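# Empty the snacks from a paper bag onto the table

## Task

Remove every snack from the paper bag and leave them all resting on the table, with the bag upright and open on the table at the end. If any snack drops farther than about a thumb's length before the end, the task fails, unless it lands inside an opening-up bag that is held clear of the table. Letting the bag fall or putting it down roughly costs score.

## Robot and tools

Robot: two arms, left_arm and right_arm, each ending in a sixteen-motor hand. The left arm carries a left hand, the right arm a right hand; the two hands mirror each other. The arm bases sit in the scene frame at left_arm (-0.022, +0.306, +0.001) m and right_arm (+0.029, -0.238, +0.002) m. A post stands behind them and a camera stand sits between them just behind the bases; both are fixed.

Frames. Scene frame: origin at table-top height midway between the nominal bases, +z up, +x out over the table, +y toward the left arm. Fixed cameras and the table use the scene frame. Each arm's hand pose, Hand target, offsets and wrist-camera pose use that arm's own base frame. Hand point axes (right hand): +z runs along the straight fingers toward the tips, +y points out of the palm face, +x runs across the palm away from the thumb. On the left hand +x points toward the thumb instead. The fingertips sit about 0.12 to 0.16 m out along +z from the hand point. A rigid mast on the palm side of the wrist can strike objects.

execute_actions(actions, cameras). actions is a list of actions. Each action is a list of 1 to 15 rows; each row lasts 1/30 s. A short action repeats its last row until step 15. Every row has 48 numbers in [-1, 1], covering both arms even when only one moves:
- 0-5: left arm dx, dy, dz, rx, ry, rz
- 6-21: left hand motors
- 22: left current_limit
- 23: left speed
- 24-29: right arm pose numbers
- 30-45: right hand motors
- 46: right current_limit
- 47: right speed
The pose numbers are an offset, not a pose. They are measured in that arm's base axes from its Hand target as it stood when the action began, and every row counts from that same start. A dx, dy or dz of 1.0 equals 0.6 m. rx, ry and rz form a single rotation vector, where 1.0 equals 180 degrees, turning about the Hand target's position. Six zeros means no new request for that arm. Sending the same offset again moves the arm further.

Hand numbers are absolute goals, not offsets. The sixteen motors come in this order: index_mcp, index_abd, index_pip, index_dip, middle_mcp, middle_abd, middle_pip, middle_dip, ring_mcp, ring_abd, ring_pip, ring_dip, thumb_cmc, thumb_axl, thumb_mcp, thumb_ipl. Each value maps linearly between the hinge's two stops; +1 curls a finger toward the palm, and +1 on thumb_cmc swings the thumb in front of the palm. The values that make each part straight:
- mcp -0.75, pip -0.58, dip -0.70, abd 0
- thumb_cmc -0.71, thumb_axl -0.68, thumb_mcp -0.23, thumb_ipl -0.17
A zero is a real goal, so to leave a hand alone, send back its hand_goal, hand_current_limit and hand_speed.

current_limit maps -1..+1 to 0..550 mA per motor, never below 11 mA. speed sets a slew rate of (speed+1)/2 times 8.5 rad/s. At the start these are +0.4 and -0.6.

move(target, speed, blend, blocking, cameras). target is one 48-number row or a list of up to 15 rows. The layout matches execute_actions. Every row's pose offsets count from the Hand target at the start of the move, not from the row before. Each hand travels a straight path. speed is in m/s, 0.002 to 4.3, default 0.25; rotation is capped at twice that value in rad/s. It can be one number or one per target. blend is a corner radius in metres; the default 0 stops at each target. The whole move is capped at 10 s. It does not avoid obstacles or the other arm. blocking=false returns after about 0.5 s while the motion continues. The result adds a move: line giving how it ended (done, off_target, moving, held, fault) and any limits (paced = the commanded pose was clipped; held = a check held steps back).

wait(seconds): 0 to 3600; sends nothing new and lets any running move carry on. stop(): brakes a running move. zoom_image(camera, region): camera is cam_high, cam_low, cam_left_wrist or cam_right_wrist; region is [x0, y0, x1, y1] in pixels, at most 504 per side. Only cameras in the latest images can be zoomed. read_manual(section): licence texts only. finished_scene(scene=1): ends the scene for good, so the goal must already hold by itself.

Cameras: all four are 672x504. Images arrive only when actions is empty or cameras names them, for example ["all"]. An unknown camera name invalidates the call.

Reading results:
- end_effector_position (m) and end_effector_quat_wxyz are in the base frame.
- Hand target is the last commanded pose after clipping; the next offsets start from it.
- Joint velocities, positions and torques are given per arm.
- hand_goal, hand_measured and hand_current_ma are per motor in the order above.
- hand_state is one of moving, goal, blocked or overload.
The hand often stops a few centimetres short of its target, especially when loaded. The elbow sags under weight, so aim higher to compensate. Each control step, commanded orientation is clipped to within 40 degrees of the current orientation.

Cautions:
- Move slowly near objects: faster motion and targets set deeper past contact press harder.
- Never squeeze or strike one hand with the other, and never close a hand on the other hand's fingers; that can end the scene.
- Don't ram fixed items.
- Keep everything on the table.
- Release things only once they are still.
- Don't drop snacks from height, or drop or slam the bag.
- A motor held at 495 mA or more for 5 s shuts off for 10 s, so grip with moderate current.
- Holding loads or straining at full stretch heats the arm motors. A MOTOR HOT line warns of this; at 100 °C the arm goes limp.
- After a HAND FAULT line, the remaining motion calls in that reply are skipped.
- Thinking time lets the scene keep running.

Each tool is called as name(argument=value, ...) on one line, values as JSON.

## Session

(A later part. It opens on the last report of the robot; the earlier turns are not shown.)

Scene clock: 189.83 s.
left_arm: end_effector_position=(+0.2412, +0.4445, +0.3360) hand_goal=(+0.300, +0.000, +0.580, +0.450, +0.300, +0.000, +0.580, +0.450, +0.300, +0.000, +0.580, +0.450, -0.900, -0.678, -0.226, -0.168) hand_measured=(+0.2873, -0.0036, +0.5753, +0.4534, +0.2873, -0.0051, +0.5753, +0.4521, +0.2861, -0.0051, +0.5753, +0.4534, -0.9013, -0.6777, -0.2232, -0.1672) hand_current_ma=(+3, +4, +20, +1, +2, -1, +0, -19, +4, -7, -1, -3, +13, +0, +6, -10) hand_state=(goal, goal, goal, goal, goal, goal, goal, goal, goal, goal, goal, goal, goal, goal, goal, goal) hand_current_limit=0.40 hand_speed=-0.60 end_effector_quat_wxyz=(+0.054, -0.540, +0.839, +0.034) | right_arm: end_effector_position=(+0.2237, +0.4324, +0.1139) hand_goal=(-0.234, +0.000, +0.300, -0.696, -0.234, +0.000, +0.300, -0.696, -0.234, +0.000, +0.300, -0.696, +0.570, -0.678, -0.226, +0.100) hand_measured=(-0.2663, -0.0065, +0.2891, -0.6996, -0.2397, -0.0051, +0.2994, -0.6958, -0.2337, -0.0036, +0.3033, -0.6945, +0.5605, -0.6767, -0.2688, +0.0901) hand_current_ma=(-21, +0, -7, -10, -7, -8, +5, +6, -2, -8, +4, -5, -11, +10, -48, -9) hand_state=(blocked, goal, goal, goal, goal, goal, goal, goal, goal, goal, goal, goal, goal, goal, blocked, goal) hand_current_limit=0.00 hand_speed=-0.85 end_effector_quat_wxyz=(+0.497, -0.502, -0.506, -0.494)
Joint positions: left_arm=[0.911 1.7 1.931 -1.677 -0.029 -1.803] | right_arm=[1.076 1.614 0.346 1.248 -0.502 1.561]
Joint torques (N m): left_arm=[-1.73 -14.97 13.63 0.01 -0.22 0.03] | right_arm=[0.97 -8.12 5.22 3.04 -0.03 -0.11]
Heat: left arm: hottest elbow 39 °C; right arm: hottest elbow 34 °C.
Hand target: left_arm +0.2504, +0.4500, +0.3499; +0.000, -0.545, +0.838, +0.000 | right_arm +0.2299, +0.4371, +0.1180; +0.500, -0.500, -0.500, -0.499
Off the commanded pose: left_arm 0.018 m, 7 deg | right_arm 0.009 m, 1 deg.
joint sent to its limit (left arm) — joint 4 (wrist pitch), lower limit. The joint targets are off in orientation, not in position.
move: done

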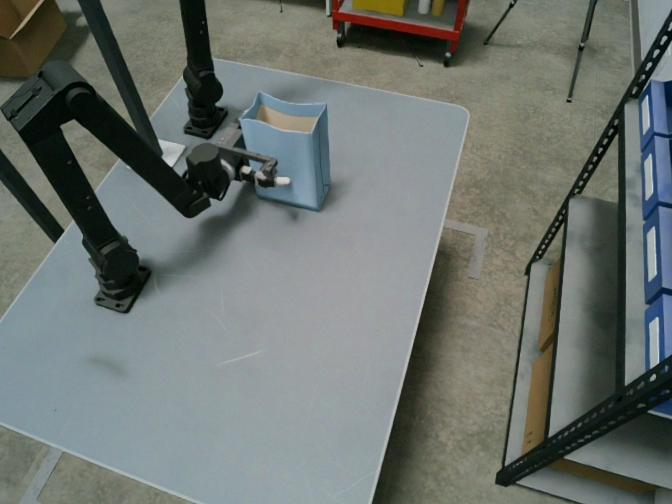

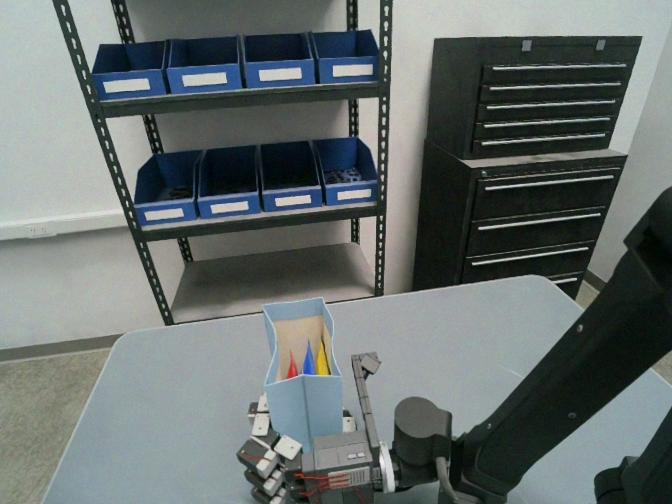

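move(target=[0,0,0,0,0,0,0.3,0,0.58,0.45,0.3,0,0.58,0.45,0.3,0,0.58,0.45,-0.9,-0.678,-0.226,-0.168,0.4,-0.6,0.001,0,0,0,0,0,-0.2,0,0.30,-0.67,-0.2,0,0.30,-0.67,-0.2,0,0.30,-0.67,0.571,-0.678,-0.1,0.15,0.3,-0.85], speed=0.05, cameras=["cam_high","cam_low"])

zoom_image(camera="cam_high", region=[180, 50, 360, 230])

zoom_image(camera="cam_low", region=[180, 250, 460, 504])

Scene clock: 199.00 s.
left_arm: end_effector_position=(+0.2412, +0.4445, +0.3360) hand_goal=(+0.300, +0.000, +0.580, +0.450, +0.300, +0.000, +0.580, +0.450, +0.300, +0.000, +0.580, +0.450, -0.900, -0.678, -0.226, -0.168) hand_measured=(+0.2873, -0.0036, +0.5753, +0.4534, +0.2873, -0.0051, +0.5766, +0.4547, +0.2861, -0.0051, +0.5753, +0.4534, -0.9013, -0.6767, -0.2232, -0.1672) hand_current_ma=(-4, +13, +16, +11, +2, +4, -4, +12, +8, -3, +1, -16, -24, +16, -1, -7) hand_state=(goal, goal, goal, goal, goal, goal, goal, goal, goal, goal, goal, goal, goal, goal, goal, goal) hand_current_limit=0.40 hand_speed=-0.60 end_effector_quat_wxyz=(+0.054, -0.540, +0.839, +0.034) | right_arm: end_effector_position=(+0.2244, +0.4320, +0.1139) hand_goal=(-0.200, +0.000, +0.300, -0.670, -0.200, +0.000, +0.300, -0.670, -0.200, +0.000, +0.300, -0.670, +0.570, -0.678, -0.100, +0.150) hand_measured=(-0.2614, -0.0080, +0.2866, -0.6894, -0.2192, -0.0051, +0.2930, -0.6780, -0.2011, -0.0036, +0.2968, -0.6741, +0.5630, -0.6767, -0.1817, +0.1044) hand_current_ma=(-66, -2, -11, -24, -24, -4, +6, +2, -3, -7, +2, -2, -9, +2, -146, -61) hand_state=(blocked, goal, goal, goal, goal, goal, goal, goal, goal, goal, goal, goal, goal, goal, blocked, blocked) hand_current_limit=0.30 hand_speed=-0.85 end_effector_quat_wxyz=(+0.497, -0.503, -0.506, -0.494)
Joint positions: left_arm=[0.911 1.7 1.931 -1.677 -0.029 -1.803] | right_arm=[1.075 1.614 0.346 1.248 -0.502 1.561]
Joint torques (N m): left_arm=[-1.67 -14.97 13.65 0.03 -0.23 0.02] | right_arm=[0.79 -7.82 5.33 3.06 -0.12 -0.12]
Heat: left arm: hottest elbow 40 °C; right arm: hottest elbow 34 °C.
Hand target: left_arm +0.2504, +0.4500, +0.3499; +0.000, -0.545, +0.838, +0.000 | right_arm +0.2306, +0.4370, +0.1180; +0.500, -0.500, -0.500, -0.499
Off the commanded pose: left_arm 0.018 m, 7 deg | right_arm 0.009 m, 1 deg.
joint sent to its limit (left arm) — joint 4 (wrist pitch), lower limit. The joint targets are off in orientation, not in position.
move: done

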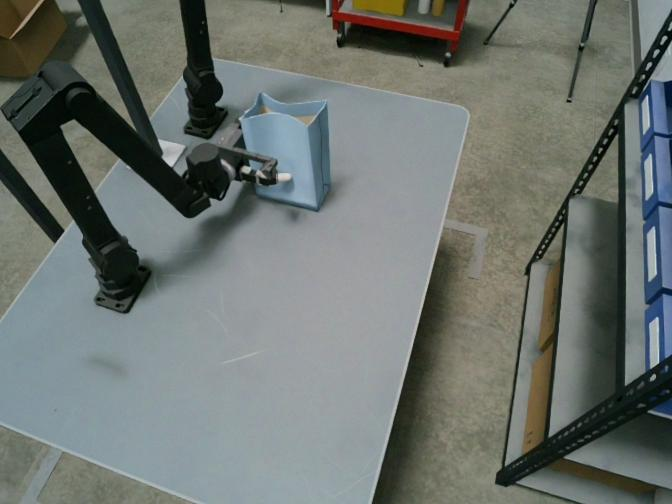

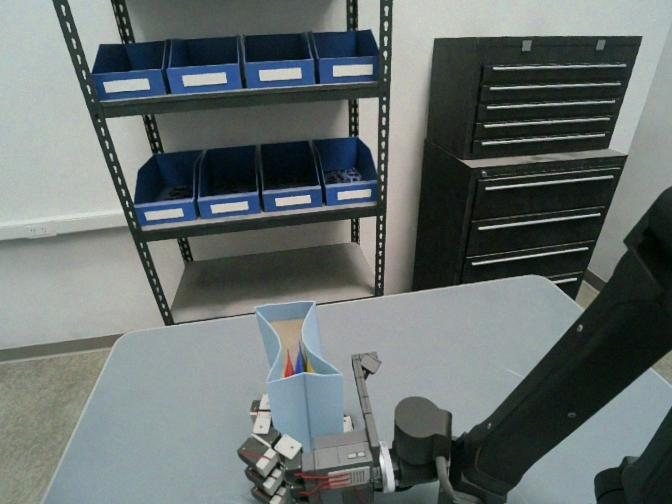

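Scaled by 2.800 from the camera's image (finer frame: 960x720).

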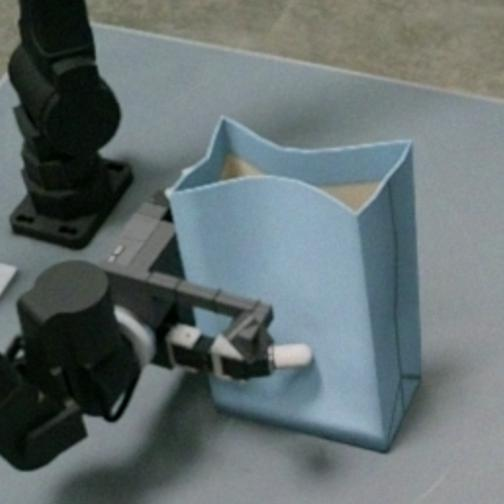

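Scaled by 1.800 from the camera's image (finer frame: 960x720).

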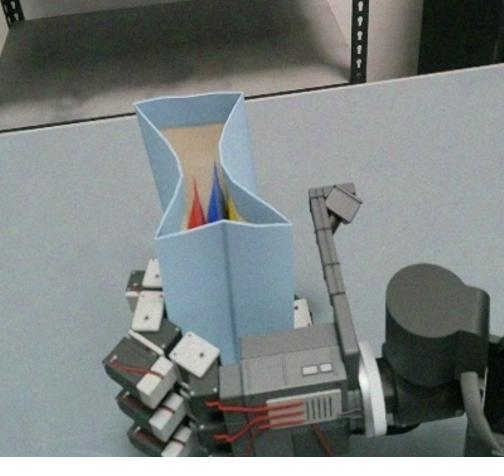

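move(target=[[0,0,0,0,0,0,0.3,0,0.58,0.45,0.3,0,0.58,0.45,0.3,0,0.58,0.45,-0.9,-0.678,-0.226,-0.168,0.4,-0.6,0.001,0,0,0,0,0,-0.18,0,0.30,-0.67,-0.18,0,0.30,-0.67,-0.18,0,0.30,-0.67,0.571,-0.678,-0.04,0.15,0.3,-0.85],[0,0,0,0,0,0,0.3,0,0.58,0.45,0.3,0,0.58,0.45,0.3,0,0.58,0.45,-0.9,-0.678,-0.226,-0.168,0.4,-0.6,0.001,0,0.04,0,0,0,-0.18,0,0.30,-0.67,-0.18,0,0.30,-0.67,-0.18,0,0.30,-0.67,0.571,-0.678,-0.04,0.15,0.3,-0.85]], speed=0.04, cameras=["cam_high","cam_low"])

zoom_image(camera="cam_high", region=[180, 50, 360, 230])

zoom_image(camera="cam_low", region=[180, 250, 460, 504])

Scene clock: 205.37 s.
left_arm: end_effector_position=(+0.2412, +0.4445, +0.3360) hand_goal=(+0.300, +0.000, +0.580, +0.450, +0.300, +0.000, +0.580, +0.450, +0.300, +0.000, +0.580, +0.450, -0.900, -0.678, -0.226, -0.168) hand_measured=(+0.2873, -0.0036, +0.5753, +0.4534, +0.2873, -0.0051, +0.5753, +0.4547, +0.2861, -0.0051, +0.5753, +0.4534, -0.9013, -0.6767, -0.2232, -0.1672) hand_current_ma=(-12, +13, +1, +29, -5, +4, -20, +16, -4, -4, +10, -5, +9, -3, -9, -13) hand_state=(goal, goal, goal, goal, goal, goal, goal, goal, goal, goal, goal, goal, goal, goal, goal, goal) hand_current_limit=0.40 hand_speed=-0.60 end_effector_quat_wxyz=(+0.054, -0.540, +0.839, +0.034) | right_arm: end_effector_position=(+0.2233, +0.4297, +0.1204) hand_goal=(-0.180, +0.000, +0.300, -0.670, -0.180, +0.000, +0.300, -0.670, -0.180, +0.000, +0.300, -0.670, +0.570, -0.678, -0.040, +0.150) hand_measured=(-0.2614, -0.0095, +0.2827, -0.6894, -0.2192, -0.0065, +0.2891, -0.6780, -0.1879, -0.0036, +0.2981, -0.6729, +0.5429, -0.6809, -0.1302, +0.1044) hand_current_ma=(-103, +3, -13, -26, -45, -2, +1, +5, -4, -7, +5, -1, -26, +6, -165, -68) hand_state=(blocked, goal, goal, goal, blocked, goal, goal, goal, goal, goal, goal, goal, blocked, goal, blocked, blocked) hand_current_limit=0.30 hand_speed=-0.85 end_effector_quat_wxyz=(+0.498, -0.517, -0.505, -0.480)
Joint positions: left_arm=[0.911 1.7 1.931 -1.677 -0.029 -1.803] | right_arm=[1.073 1.535 0.346 1.14 -0.504 1.577]
Joint torques (N m): left_arm=[-1.38 -14.97 13.6 0.02 -0.22 0.02] | right_arm=[0.85 -10.23 6.31 2.63 -0.13 -0.25]
Heat: left arm: hottest elbow 40 °C; right arm: hottest elbow 33 °C.
Hand target: left_arm +0.2504, +0.4500, +0.3499; +0.000, -0.545, +0.838, +0.000 | right_arm +0.2311, +0.4371, +0.1420; +0.500, -0.500, -0.500, -0.499
Off the commanded pose: left_arm 0.018 m, 7 deg | right_arm 0.024 m, 3 deg.
joint sent to its limit (left arm) — joint 4 (wrist pitch), lower limit. The joint targets are off in orientation, not in position.
move: off_target (right_arm)

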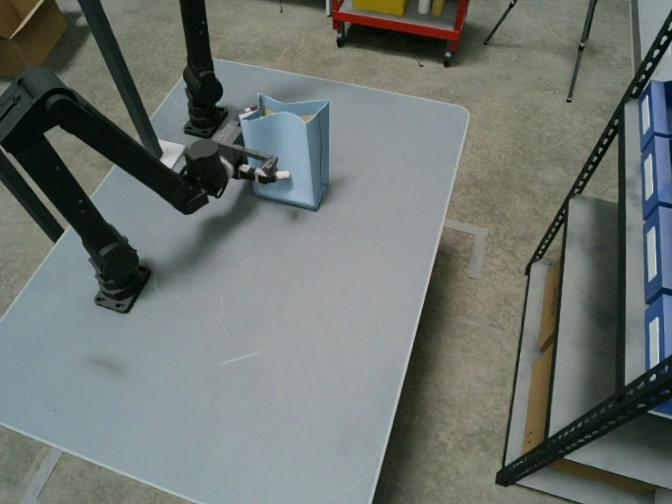

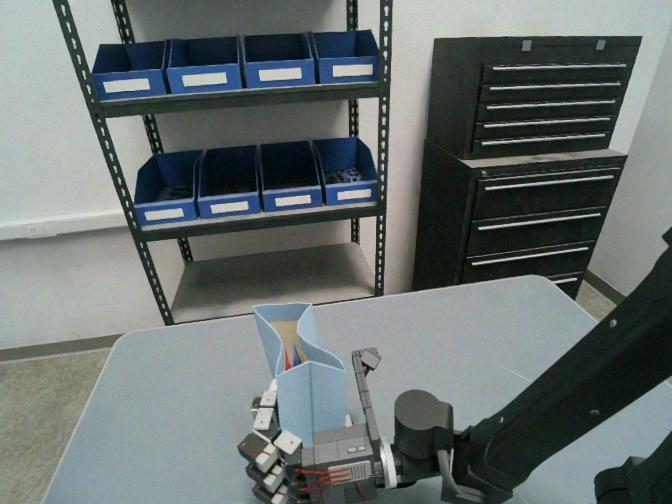

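Scaled by 2.800 from the camera's image (finer frame: 960x720).

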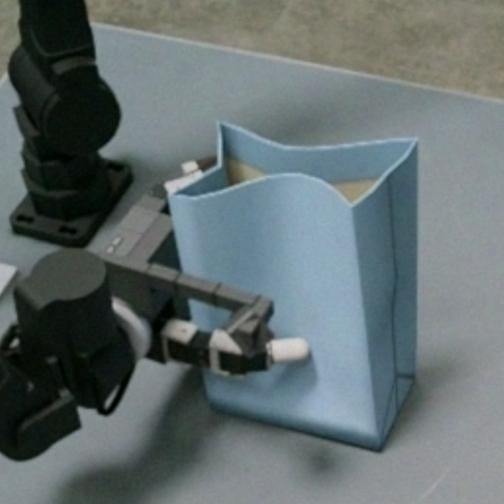

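Scaled by 1.800 from the camera's image (finer frame: 960x720).

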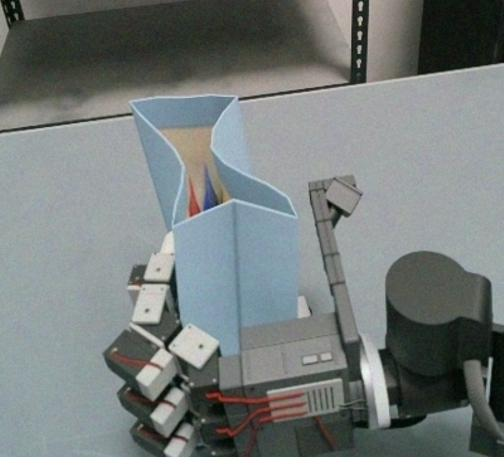

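move(target=[0,0,0,0,0,0,0.3,0,0.58,0.45,0.3,0,0.58,0.45,0.3,0,0.58,0.45,-0.9,-0.678,-0.226,-0.168,0.4,-0.6,0.001,0,0.04,0,0,0,-0.18,0,0.30,-0.67,-0.18,0,0.30,-0.67,-0.18,0,0.30,-0.67,0.571,-0.678,-0.04,0.15,0.3,-0.85], speed=0.04, cameras=["cam_high","cam_low"])

zoom_image(camera="cam_high", region=[180, 50, 360, 230])

zoom_image(camera="cam_low", region=[180, 250, 460, 504])

Scene clock: 209.13 s.
left_arm: end_effector_position=(+0.2412, +0.4445, +0.3360) hand_goal=(+0.300, +0.000, +0.580, +0.450, +0.300, +0.000, +0.580, +0.450, +0.300, +0.000, +0.580, +0.450, -0.900, -0.678, -0.226, -0.168) hand_measured=(+0.2873, -0.0021, +0.5753, +0.4534, +0.2873, -0.0036, +0.5753, +0.4547, +0.2861, -0.0051, +0.5753, +0.4534, -0.9013, -0.6756, -0.2232, -0.1672) hand_current_ma=(+17, +13, +38, +9, +7, +11, -31, +11, +8, +9, +13, -10, +4, -18, +6, +2) hand_state=(goal, goal, goal, goal, goal, goal, goal, goal, goal, goal, goal, goal, goal, goal, goal, goal) hand_current_limit=0.40 hand_speed=-0.60 end_effector_quat_wxyz=(+0.054, -0.540, +0.839, +0.034) | right_arm: end_effector_position=(+0.2208, +0.4255, +0.1347) hand_goal=(-0.180, +0.000, +0.300, -0.670, -0.180, +0.000, +0.300, -0.670, -0.180, +0.000, +0.300, -0.670, +0.570, -0.678, -0.040, +0.150) hand_measured=(-0.2614, -0.0139, +0.2802, -0.6894, -0.2192, -0.0065, +0.2891, -0.6780, -0.1879, -0.0036, +0.2981, -0.6741, +0.5240, -0.6862, -0.1252, +0.1044) hand_current_ma=(-101, -1, -18, -24, -45, -7, +0, +5, -2, -6, +5, -8, -53, +3, -157, -72) hand_state=(blocked, goal, blocked, goal, blocked, goal, goal, goal, goal, goal, goal, goal, blocked, goal, blocked, blocked) hand_current_limit=0.30 hand_speed=-0.85 end_effector_quat_wxyz=(+0.498, -0.526, -0.504, -0.471)
Joint positions: left_arm=[0.911 1.7 1.931 -1.677 -0.029 -1.803] | right_arm=[1.073 1.43 0.346 1.014 -0.504 1.587]
Joint torques (N m): left_arm=[-1.49 -14.97 13.63 -0.01 -0.22 0.01] | right_arm=[0.62 -9.76 7.98 2.84 -0.13 -0.35]
Heat: left arm: hottest elbow 40 °C; right arm: hottest elbow 33 °C.
Hand target: left_arm +0.2504, +0.4500, +0.3499; +0.000, -0.545, +0.838, +0.000 | right_arm +0.2317, +0.4371, +0.1660; +0.500, -0.500, -0.500, -0.499
Off the commanded pose: left_arm 0.018 m, 7 deg | right_arm 0.035 m, 4 deg.
joint sent to its limit (left arm) — joint 4 (wrist pitch), lower limit. The joint targets are off in orientation, not in position.
move: off_target (right_arm)

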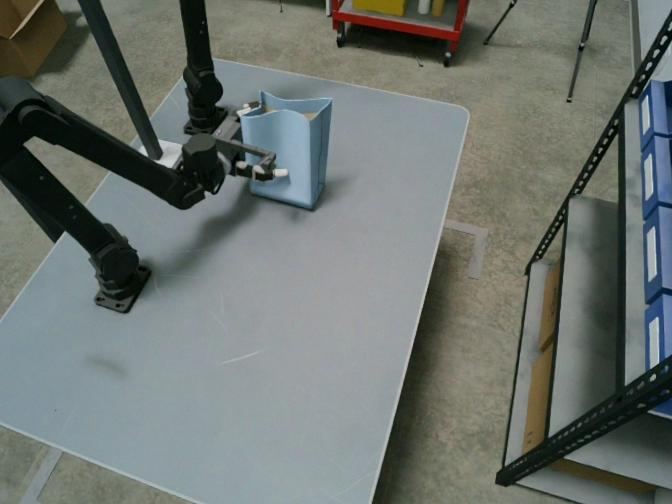

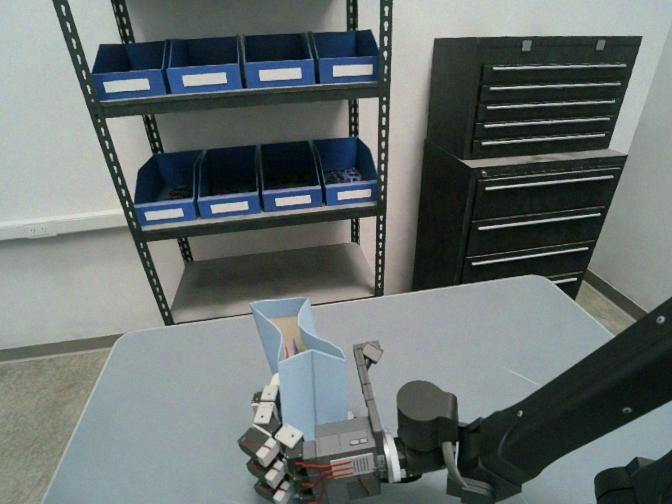

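Scaled by 2.800 from the camera's image (finer frame: 960x720).

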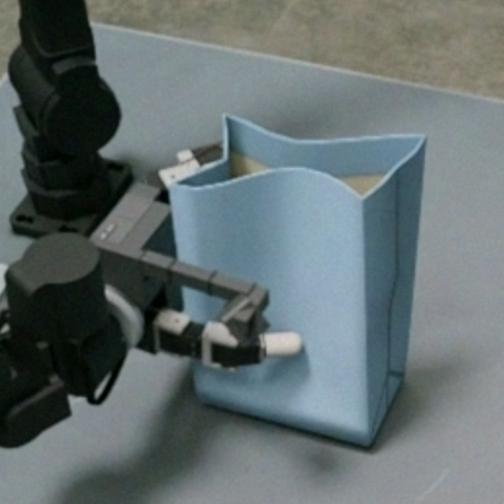

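Scaled by 1.800 from the camera's image (finer frame: 960x720).

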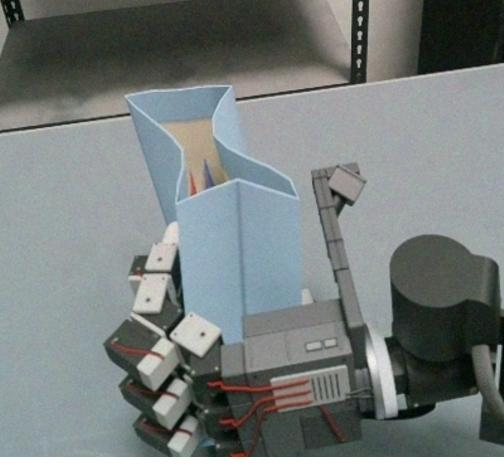

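move(target=[[0,0,0,0,0,0,0.3,0,0.58,0.45,0.3,0,0.58,0.45,0.3,0,0.58,0.45,-0.9,-0.678,-0.226,-0.168,0.4,-0.6,-0.002,0,-0.0833,0,0,0,-0.18,0,0.30,-0.67,-0.18,0,0.30,-0.67,-0.18,0,0.30,-0.67,0.571,-0.678,-0.04,0.15,0.3,-0.85],[0,0,0,0,0,0,0.3,0,0.58,0.45,0.3,0,0.58,0.45,0.3,0,0.58,0.45,-0.9,-0.678,-0.226,-0.168,0.4,-0.6,-0.002,0,-0.0833,0,0,0,-0.45,0,0.40,-0.7,-0.45,0,0.40,-0.7,-0.45,0,0.40,-0.7,0.571,-0.678,-0.5,0.0,0.3,-0.8]], speed=0.03, cameras=["cam_high","cam_low"])

zoom_image(camera="cam_high", region=[180, 50, 360, 230])

zoom_image(camera="cam_low", region=[180, 250, 460, 504])

Scene clock: 216.03 s.
left_arm: end_effector_position=(+0.2412, +0.4445, +0.3360) hand_goal=(+0.300, +0.000, +0.580, +0.450, +0.300, +0.000, +0.580, +0.450, +0.300, +0.000, +0.580, +0.450, -0.900, -0.678, -0.226, -0.168) hand_measured=(+0.2873, -0.0036, +0.5753, +0.4534, +0.2873, -0.0036, +0.5753, +0.4534, +0.2861, -0.0051, +0.5753, +0.4534, -0.9013, -0.6777, -0.2232, -0.1681) hand_current_ma=(+10, +0, +6, -10, +8, +11, -8, +8, -2, -7, -4, -19, -23, -12, -10, -5) hand_state=(goal, goal, goal, goal, goal, goal, goal, goal, goal, goal, goal, goal, goal, goal, goal, goal) hand_current_limit=0.40 hand_speed=-0.60 end_effector_quat_wxyz=(+0.054, -0.540, +0.839, +0.034) | right_arm: end_effector_position=(+0.2246, +0.4320, +0.1117) hand_goal=(-0.450, +0.000, +0.400, -0.700, -0.450, +0.000, +0.400, -0.700, -0.450, +0.000, +0.400, -0.700, +0.570, -0.678, -0.500, +0.000) hand_measured=(-0.4496, -0.0036, +0.3931, -0.7047, -0.4496, -0.0065, +0.3944, -0.7022, -0.4496, -0.0036, +0.3969, -0.6958, +0.5554, -0.6777, -0.4974, +0.0015) hand_current_ma=(+13, +4, -4, -10, -6, -5, +1, +10, +1, -7, -3, -3, -14, +7, +1, -6) hand_state=(goal, goal, goal, goal, goal, goal, goal, goal, goal, goal, goal, goal, goal, goal, goal, goal) hand_current_limit=0.30 hand_speed=-0.80 end_effector_quat_wxyz=(+0.499, -0.504, -0.504, -0.493)
Joint positions: left_arm=[0.911 1.7 1.931 -1.677 -0.029 -1.803] | right_arm=[1.073 1.624 0.346 1.26 -0.505 1.569]
Joint torques (N m): left_arm=[-1.55 -15.03 13.67 -0.05 -0.22 0.03] | right_arm=[1.08 -7.82 5.19 2.93 -0.01 -0.16]
Heat: left arm: hottest elbow 41 °C; right arm: hottest elbow 33 °C.
Hand target: left_arm +0.2504, +0.4500, +0.3499; +0.000, -0.545, +0.838, +0.000 | right_arm +0.2305, +0.4371, +0.1159; +0.500, -0.500, -0.500, -0.499
Off the commanded pose: left_arm 0.018 m, 7 deg | right_arm 0.009 m, 1 deg.
joint sent to its limit (left arm) — joint 4 (wrist pitch), lower limit. The joint targets are off in orientation, not in position.
move: done

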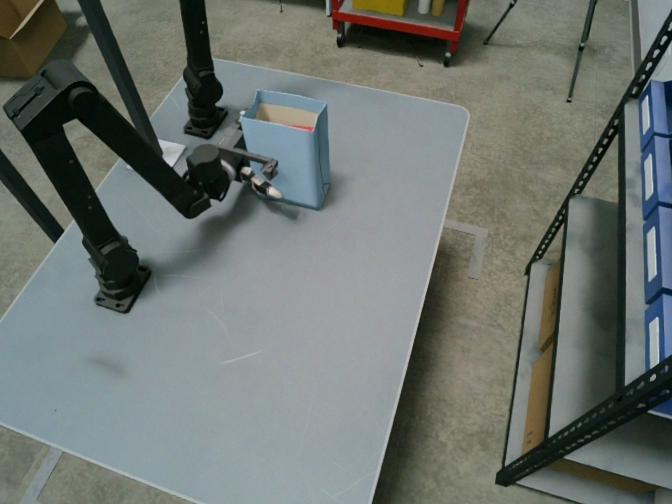

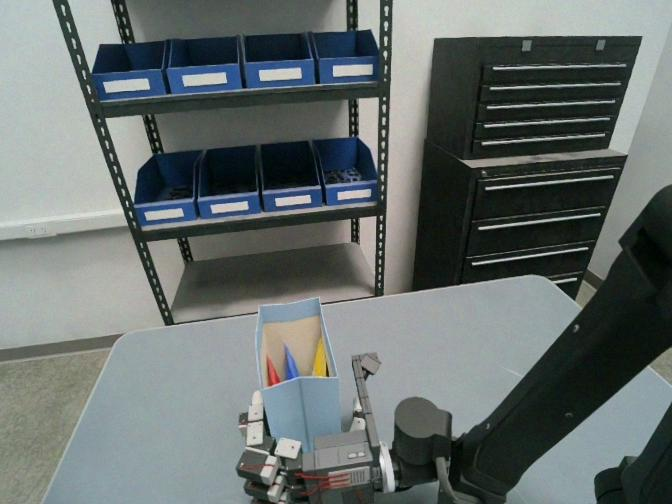

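Scaled by 2.800 from the camera's image (finer frame: 960x720).

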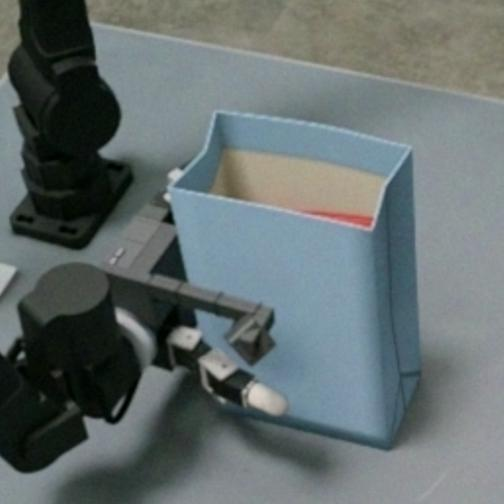

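Scaled by 1.800 from the camera's image (finer frame: 960x720).

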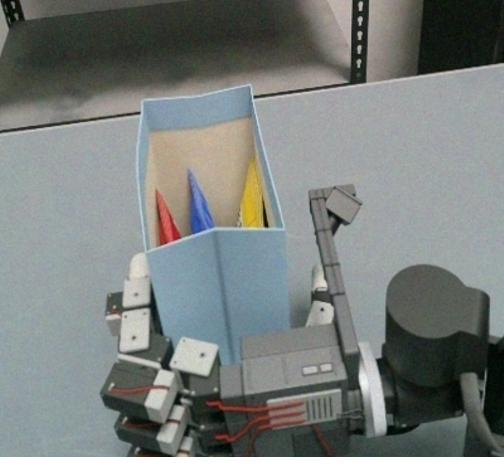

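move(target=[[0,0,0,0,0,0,0.3,0,0.58,0.45,0.3,0,0.58,0.45,0.3,0,0.58,0.45,-0.9,-0.678,-0.226,-0.168,0.4,-0.6,0.0,0,0,0,0,0,-0.52,0,0.44,-0.7,-0.52,0,0.44,-0.7,-0.52,0,0.44,-0.7,0.571,-0.678,-0.55,0.0,0.3,-0.7],[0,0,0,0,0,0,0.3,0,0.58,0.45,0.3,0,0.58,0.45,0.3,0,0.58,0.45,-0.9,-0.678,-0.226,-0.168,0.4,-0.6,0.03,0,0.0417,0,0,0,-0.52,0,0.44,-0.7,-0.52,0,0.44,-0.7,-0.52,0,0.44,-0.7,0.571,-0.678,-0.55,0.0,0.3,-0.7]], speed=0.05, cameras=["cam_high","cam_low","cam_right_wrist"])

zoom_image(camera="cam_high", region=[180, 50, 360, 230])

zoom_image(camera="cam_low", region=[180, 250, 460, 504])

Scene clock: 225.07 s.
left_arm: end_effector_position=(+0.2412, +0.4445, +0.3360) hand_goal=(+0.300, +0.000, +0.580, +0.450, +0.300, +0.000, +0.580, +0.450, +0.300, +0.000, +0.580, +0.450, -0.900, -0.678, -0.226, -0.168) hand_measured=(+0.2873, -0.0036, +0.5766, +0.4534, +0.2873, -0.0036, +0.5753, +0.4547, +0.2861, -0.0051, +0.5753, +0.4547, -0.9013, -0.6777, -0.2232, -0.1672) hand_current_ma=(+6, +0, +7, +5, +17, -13, -9, +11, +10, +7, +10, +14, -4, -6, +3, -8) hand_state=(goal, goal, goal, goal, goal, goal, goal, goal, goal, goal, goal, goal, goal, goal, goal, goal) hand_current_limit=0.40 hand_speed=-0.60 end_effector_quat_wxyz=(+0.054, -0.540, +0.839, +0.034) | right_arm: end_effector_position=(+0.2366, +0.4257, +0.1211) hand_goal=(-0.520, +0.000, +0.440, -0.700, -0.520, +0.000, +0.440, -0.700, -0.520, +0.000, +0.440, -0.700, +0.570, -0.678, -0.550, +0.000) hand_measured=(-0.5219, -0.0036, +0.4354, -0.7047, -0.5183, -0.0065, +0.4341, -0.7022, -0.5195, -0.0036, +0.4354, -0.6996, +0.5554, -0.6777, -0.5478, +0.0024) hand_current_ma=(+8, -1, -5, -9, -8, -2, +6, +12, +2, -10, +5, -6, -14, +5, +2, -1) hand_state=(goal, goal, goal, goal, goal, goal, goal, goal, goal, goal, goal, goal, goal, goal, goal, goal) hand_current_limit=0.30 hand_speed=-0.70 end_effector_quat_wxyz=(+0.498, -0.513, -0.506, -0.482)
Joint positions: left_arm=[0.911 1.7 1.931 -1.677 -0.029 -1.803] | right_arm=[1.025 1.545 0.354 1.146 -0.554 1.569]
Joint torques (N m): left_arm=[-1.55 -14.97 13.61 -0.01 -0.21 0.02] | right_arm=[0.62 -9.41 7.34 2.22 -0.08 -0.13]
Heat: left arm: hottest elbow 41 °C; right arm: hottest elbow 33 °C.
Hand target: left_arm +0.2504, +0.4500, +0.3499; +0.000, -0.545, +0.838, +0.000 | right_arm +0.2485, +0.4370, +0.1409; +0.500, -0.500, -0.500, -0.499
Off the commanded pose: left_arm 0.018 m, 7 deg | right_arm 0.026 m, 3 deg.
joint sent to its limit (left arm) — joint 4 (wrist pitch), lower limit. The joint targets are off in orientation, not in position.
move: off_target (right_arm)
cam_right_wrist: T_world_to_cam=[[0.59208, 0.0074, -0.80585, -0.00703], [-0.49392, -0.7868, -0.37013, 0.44338], [-0.63678, 0.61717, -0.46219, 0.06974]] pos_world=[0.26757, 0.30586, 0.19068]

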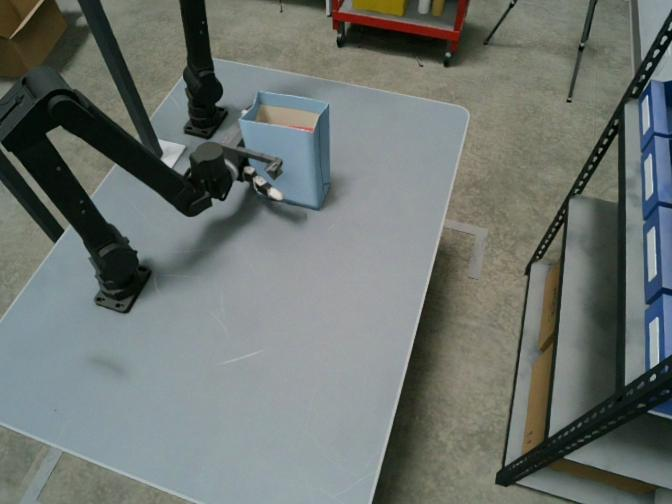

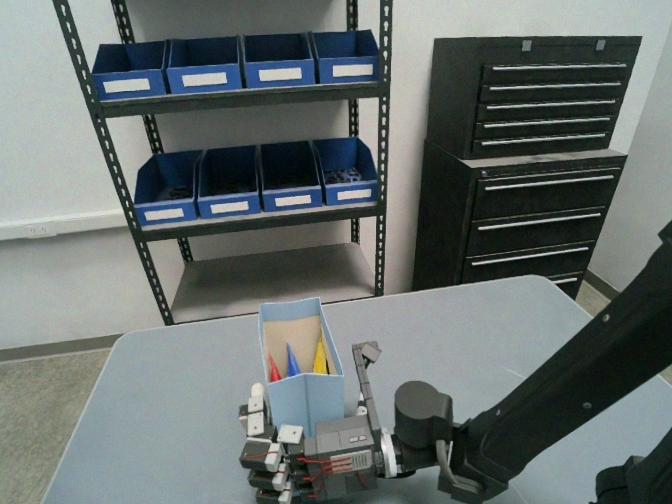

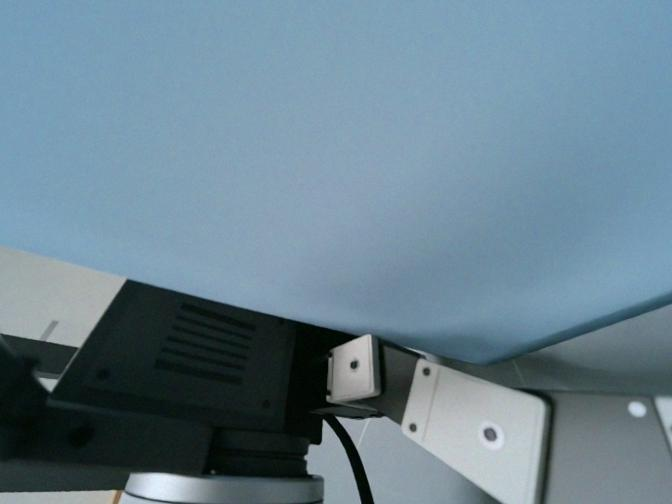

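Scaled by 2.800 from the camera's image (finer frame: 960x720).

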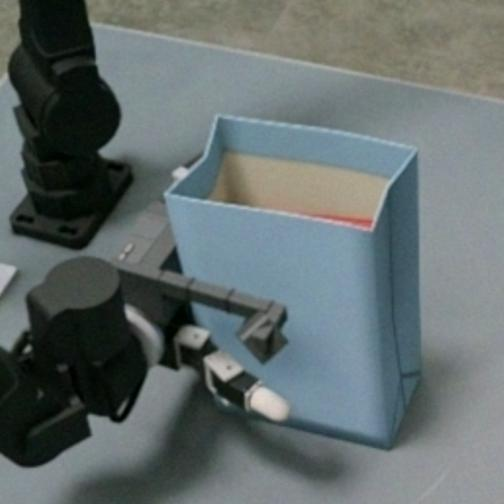

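Scaled by 1.800 from the camera's image (finer frame: 960x720).

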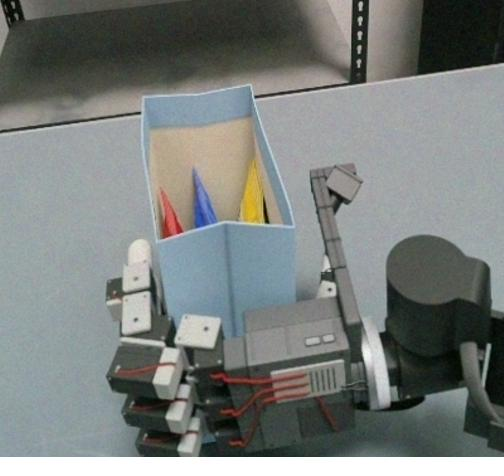

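move(target=[0,0,0,0,0,0,0.3,0,0.58,0.45,0.3,0,0.58,0.45,0.3,0,0.58,0.45,-0.9,-0.678,-0.226,-0.168,0.4,-0.6,0.005,0.015,0.035,0,0,0,-0.52,0,0.44,-0.7,-0.52,0,0.44,-0.7,-0.52,0,0.44,-0.7,0.571,-0.678,-0.55,0.0,0.3,-0.7], speed=0.05, cameras=["cam_high","cam_low"])

zoom_image(camera="cam_high", region=[180, 50, 360, 230])

Scene clock: 228.97 s.
left_arm: end_effector_position=(+0.2412, +0.4445, +0.3360) hand_goal=(+0.300, +0.000, +0.580, +0.450, +0.300, +0.000, +0.580, +0.450, +0.300, +0.000, +0.580, +0.450, -0.900, -0.678, -0.226, -0.168) hand_measured=(+0.2885, -0.0036, +0.5753, +0.4547, +0.2873, -0.0051, +0.5753, +0.4534, +0.2861, -0.0051, +0.5753, +0.4534, -0.9013, -0.6777, -0.2222, -0.1681) hand_current_ma=(-24, -4, -7, +16, +22, -11, -11, +6, +5, -5, +13, -7, -17, -16, -1, +5) hand_state=(goal, goal, goal, goal, goal, goal, goal, goal, goal, goal, goal, goal, goal, goal, goal, goal) hand_current_limit=0.40 hand_speed=-0.60 end_effector_quat_wxyz=(+0.054, -0.540, +0.839, +0.034) | right_arm: end_effector_position=(+0.2407, +0.4325, +0.1387) hand_goal=(-0.520, +0.000, +0.440, -0.700, -0.520, +0.000, +0.440, -0.700, -0.520, +0.000, +0.440, -0.700, +0.570, -0.678, -0.550, +0.000) hand_measured=(-0.5219, -0.0036, +0.4354, -0.7047, -0.5183, -0.0065, +0.4354, -0.7022, -0.5195, -0.0036, +0.4354, -0.6983, +0.5554, -0.6777, -0.5478, +0.0024) hand_current_ma=(+8, +2, -4, -8, -5, -6, -1, +3, +0, -8, +2, -6, -12, +6, +2, -3) hand_state=(goal, goal, goal, goal, goal, goal, goal, goal, goal, goal, goal, goal, goal, goal, goal, goal) hand_current_limit=0.30 hand_speed=-0.70 end_effector_quat_wxyz=(+0.498, -0.514, -0.507, -0.481)
Joint positions: left_arm=[0.911 1.7 1.931 -1.677 -0.029 -1.803] | right_arm=[1.025 1.477 0.384 1.043 -0.554 1.569]
Joint torques (N m): left_arm=[-1.44 -15.09 13.65 -0.08 -0.23 0.02] | right_arm=[1.08 -9.29 8.31 2.24 0.22 -0.13]
Heat: left arm: hottest elbow 41 °C; right arm: hottest elbow 33 °C.
Hand target: left_arm +0.2504, +0.4500, +0.3499; +0.000, -0.545, +0.838, +0.000 | right_arm +0.2515, +0.4460, +0.1619; +0.500, -0.500, -0.500, -0.499
Off the commanded pose: left_arm 0.018 m, 7 deg | right_arm 0.029 m, 3 deg.
joint sent to its limit (left arm) — joint 4 (wrist pitch), lower limit. The joint targets are off in orientation, not in position.
move: off_target (right_arm)

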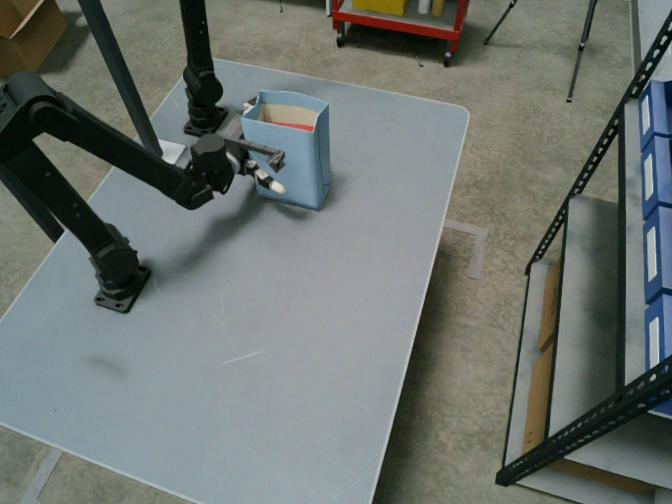

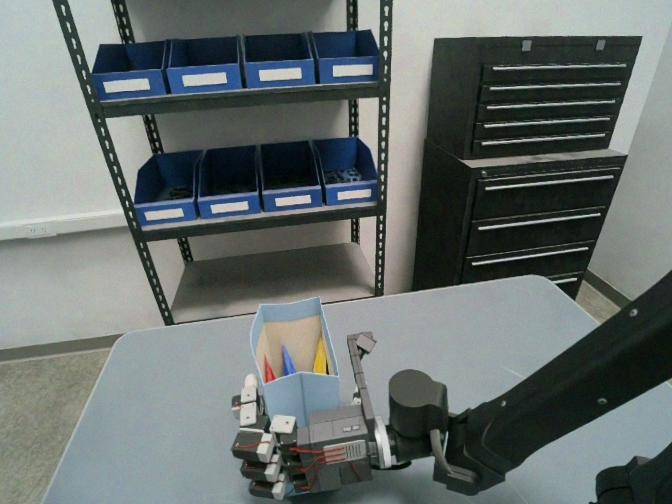

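Scaled by 2.800 from the camera's image (finer frame: 960x720).

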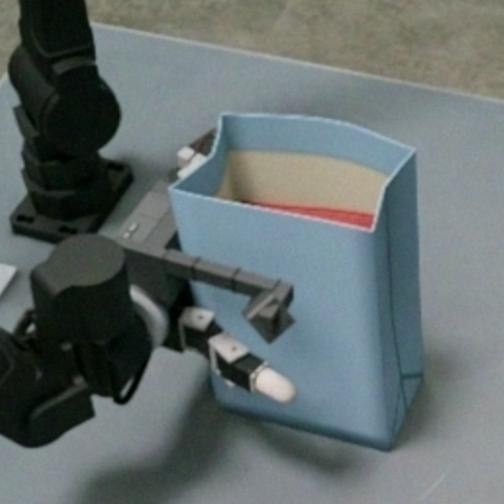

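move(target=[[0,0,0,0,0,0,0.3,0,0.58,0.45,0.3,0,0.58,0.45,0.3,0,0.58,0.45,-0.9,-0.678,-0.226,-0.168,0.4,-0.6,0.0,0.001,0,0,0,0,-0.24,0,0.30,-0.67,-0.22,0,0.28,-0.67,-0.22,0,0.28,-0.67,0.571,-0.678,-0.15,0.12,0.3,-0.85]], speed=0.05, cameras=["cam_high","cam_low"])

zoom_image(camera="cam_high", region=[180, 50, 360, 230])

zoom_image(camera="cam_low", region=[180, 250, 460, 504])

Scene clock: 231.93 s.
left_arm: end_effector_position=(+0.2412, +0.4445, +0.3360) hand_goal=(+0.300, +0.000, +0.580, +0.450, +0.300, +0.000, +0.580, +0.450, +0.300, +0.000, +0.580, +0.450, -0.900, -0.678, -0.226, -0.168) hand_measured=(+0.2873, -0.0036, +0.5753, +0.4534, +0.2873, -0.0051, +0.5766, +0.4534, +0.2861, -0.0051, +0.5753, +0.4534, -0.9013, -0.6777, -0.2232, -0.1672) hand_current_ma=(+9, -4, +10, +1, +6, +1, -19, +3, -7, +0, +14, -10, -3, +11, +9, -20) hand_state=(goal, goal, goal, goal, goal, goal, goal, goal, goal, goal, goal, goal, goal, goal, goal, goal) hand_current_limit=0.40 hand_speed=-0.60 end_effector_quat_wxyz=(+0.054, -0.540, +0.839, +0.034) | right_arm: end_effector_position=(+0.2410, +0.4323, +0.1387) hand_goal=(-0.240, +0.000, +0.300, -0.670, -0.220, +0.000, +0.280, -0.670, -0.220, +0.000, +0.280, -0.670, +0.570, -0.678, -0.150, +0.120) hand_measured=(-0.2759, -0.0051, +0.2917, -0.6741, -0.2240, -0.0065, +0.2776, -0.6741, -0.2204, -0.0036, +0.2827, -0.6729, +0.5580, -0.6777, -0.1985, +0.1082) hand_current_ma=(-27, +4, -5, -11, -13, -7, +4, +5, +4, -6, +7, -7, -10, +10, -64, -12) hand_state=(blocked, goal, goal, goal, goal, goal, goal, goal, goal, goal, goal, goal, goal, goal, blocked, goal) hand_current_limit=0.30 hand_speed=-0.85 end_effector_quat_wxyz=(+0.497, -0.515, -0.506, -0.481)
Joint positions: left_arm=[0.911 1.7 1.931 -1.677 -0.029 -1.803] | right_arm=[1.025 1.477 0.384 1.043 -0.552 1.569]
Joint torques (N m): left_arm=[-1.44 -15.09 13.6 0.01 -0.2 0.01] | right_arm=[1.26 -9.29 8.46 2.25 0.21 -0.18]
Heat: left arm: hottest elbow 41 °C; right arm: hottest elbow 33 °C.
Hand target: left_arm +0.2504, +0.4500, +0.3499; +0.000, -0.545, +0.838, +0.000 | right_arm +0.2515, +0.4465, +0.1619; +0.500, -0.500, -0.500, -0.499
Off the commanded pose: left_arm 0.018 m, 7 deg | right_arm 0.029 m, 3 deg.
joint sent to its limit (left arm) — joint 4 (wrist pitch), lower limit. The joint targets are off in orientation, not in position.
move: off_target (right_arm)

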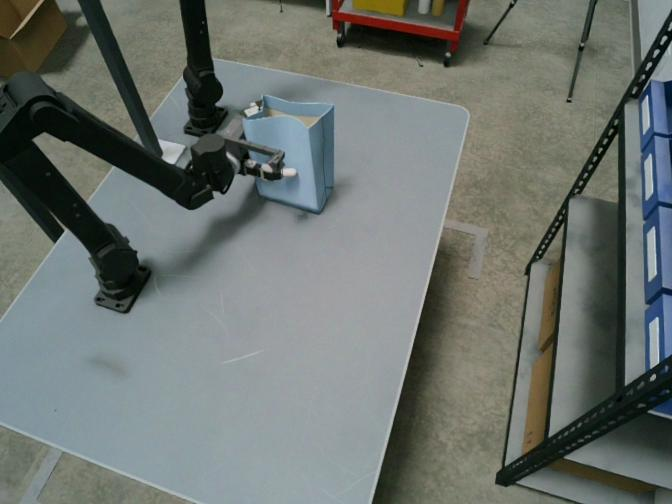

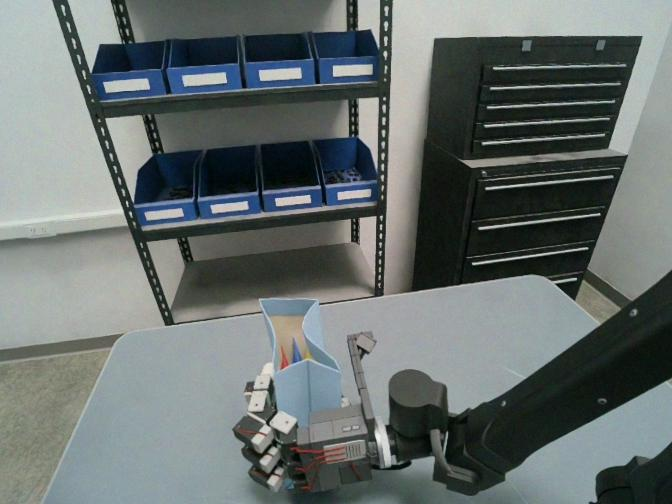

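Scaled by 2.800 from the camera's image (finer frame: 960x720).

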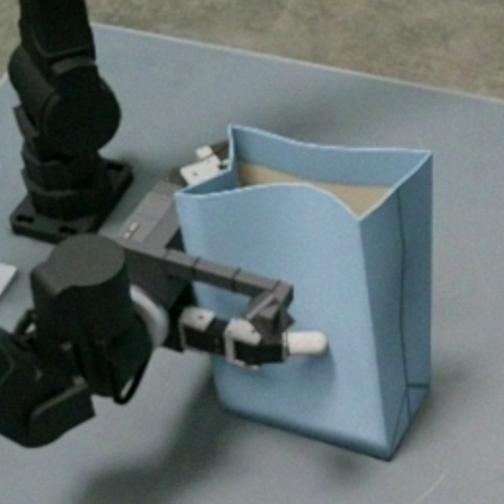

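Scaled by 1.800 from the camera's image (finer frame: 960x720).

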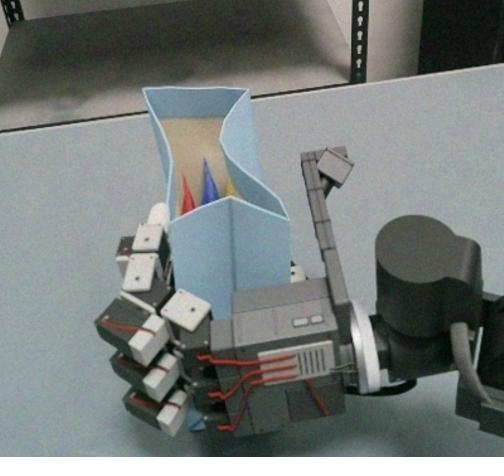

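move(target=[[0,0,0,0,0,0,0.3,0,0.58,0.45,0.3,0,0.58,0.45,0.3,0,0.58,0.45,-0.9,-0.678,-0.226,-0.168,0.4,-0.6,0.0,0.001,0,0,0,0,-0.19,0,0.30,-0.67,-0.18,0,0.28,-0.67,-0.19,0,0.28,-0.67,0.571,-0.678,0.05,0.2,0.4,-0.85],[0,0,0,0,0,0,0.3,0,0.58,0.45,0.3,0,0.58,0.45,0.3,0,0.58,0.45,-0.9,-0.678,-0.226,-0.168,0.4,-0.6,0.0,0.001,0.06,0,0,0,-0.19,0,0.30,-0.67,-0.18,0,0.28,-0.67,-0.19,0,0.28,-0.67,0.571,-0.678,0.05,0.2,0.4,-0.85]], speed=0.04, cameras=["cam_high","cam_low"])

zoom_image(camera="cam_high", region=[180, 50, 360, 230])

zoom_image(camera="cam_low", region=[180, 250, 460, 504])

Scene clock: 235.97 s.
left_arm: end_effector_position=(+0.2412, +0.4445, +0.3360) hand_goal=(+0.300, +0.000, +0.580, +0.450, +0.300, +0.000, +0.580, +0.450, +0.300, +0.000, +0.580, +0.450, -0.900, -0.678, -0.226, -0.168) hand_measured=(+0.2873, -0.0036, +0.5740, +0.4534, +0.2873, -0.0036, +0.5766, +0.4534, +0.2873, -0.0051, +0.5753, +0.4547, -0.9013, -0.6777, -0.2222, -0.1681) hand_current_ma=(+15, +23, -1, +8, +2, -7, -13, +18, -9, -1, -5, -13, -5, -7, -24, +8) hand_state=(goal, goal, goal, goal, goal, goal, goal, goal, goal, goal, goal, goal, goal, goal, goal, goal) hand_current_limit=0.40 hand_speed=-0.60 end_effector_quat_wxyz=(+0.054, -0.540, +0.839, +0.034) | right_arm: end_effector_position=(+0.2367, +0.4249, +0.1505) hand_goal=(-0.190, +0.000, +0.300, -0.670, -0.180, +0.000, +0.280, -0.670, -0.190, +0.000, +0.280, -0.670, +0.570, -0.678, +0.050, +0.200) hand_measured=(-0.2651, -0.0153, +0.2712, -0.6818, -0.2096, -0.0080, +0.2673, -0.6754, -0.1951, -0.0051, +0.2763, -0.6729, +0.5316, -0.6883, -0.0481, +0.1482) hand_current_ma=(-89, -1, -23, -18, -33, -9, +2, +4, -3, -8, +0, -1, -38, +3, -190, -82) hand_state=(blocked, goal, blocked, goal, blocked, goal, goal, goal, goal, goal, goal, goal, blocked, goal, blocked, blocked) hand_current_limit=0.40 hand_speed=-0.85 end_effector_quat_wxyz=(+0.495, -0.536, -0.505, -0.461)
Joint positions: left_arm=[0.911 1.7 1.931 -1.677 -0.029 -1.803] | right_arm=[1.025 1.352 0.387 0.865 -0.55 1.584]
Joint torques (N m): left_arm=[-1.61 -14.8 13.57 0.01 -0.22 0.02] | right_arm=[1.32 -9.7 10.8 2.84 0.16 -0.32]
Heat: left arm: hottest elbow 41 °C; right arm: hottest elbow 33 °C.
Hand target: left_arm +0.2504, +0.4500, +0.3499; +0.000, -0.545, +0.838, +0.000 | right_arm +0.2515, +0.4471, +0.1980; +0.500, -0.500, -0.500, -0.499
Off the commanded pose: left_arm 0.018 m, 7 deg | right_arm 0.054 m, 6 deg.
joint sent to its limit (left arm) — joint 4 (wrist pitch), lower limit. The joint targets are off in orientation, not in position.
move: off_target (right_arm)

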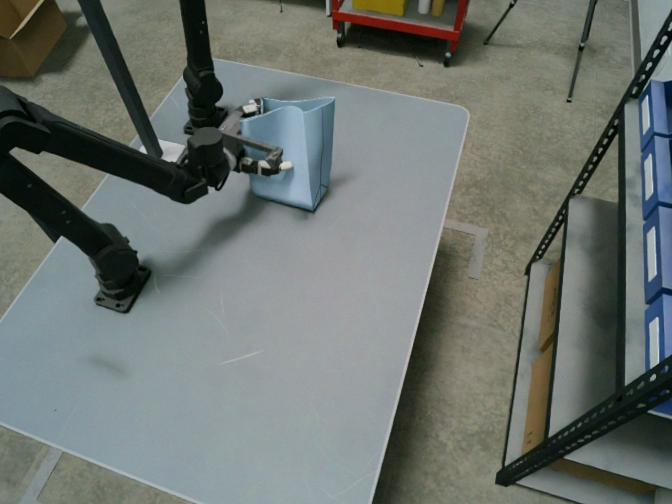

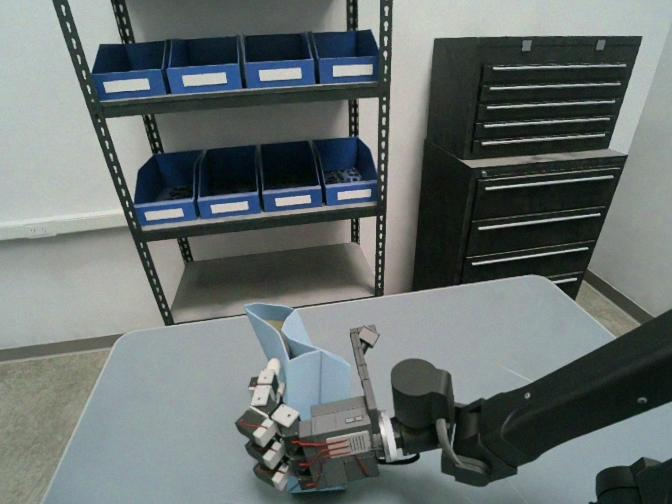

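Scaled by 2.800 from the camera's image (finer frame: 960x720).

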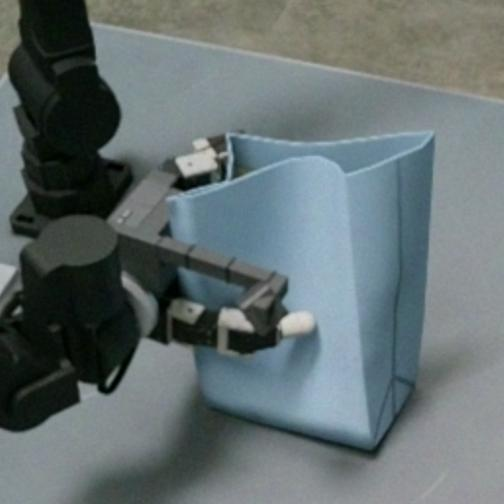

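Scaled by 1.800 from the camera's image (finer frame: 960x720).

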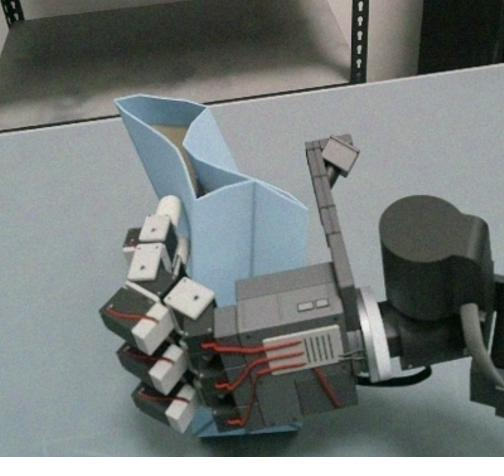

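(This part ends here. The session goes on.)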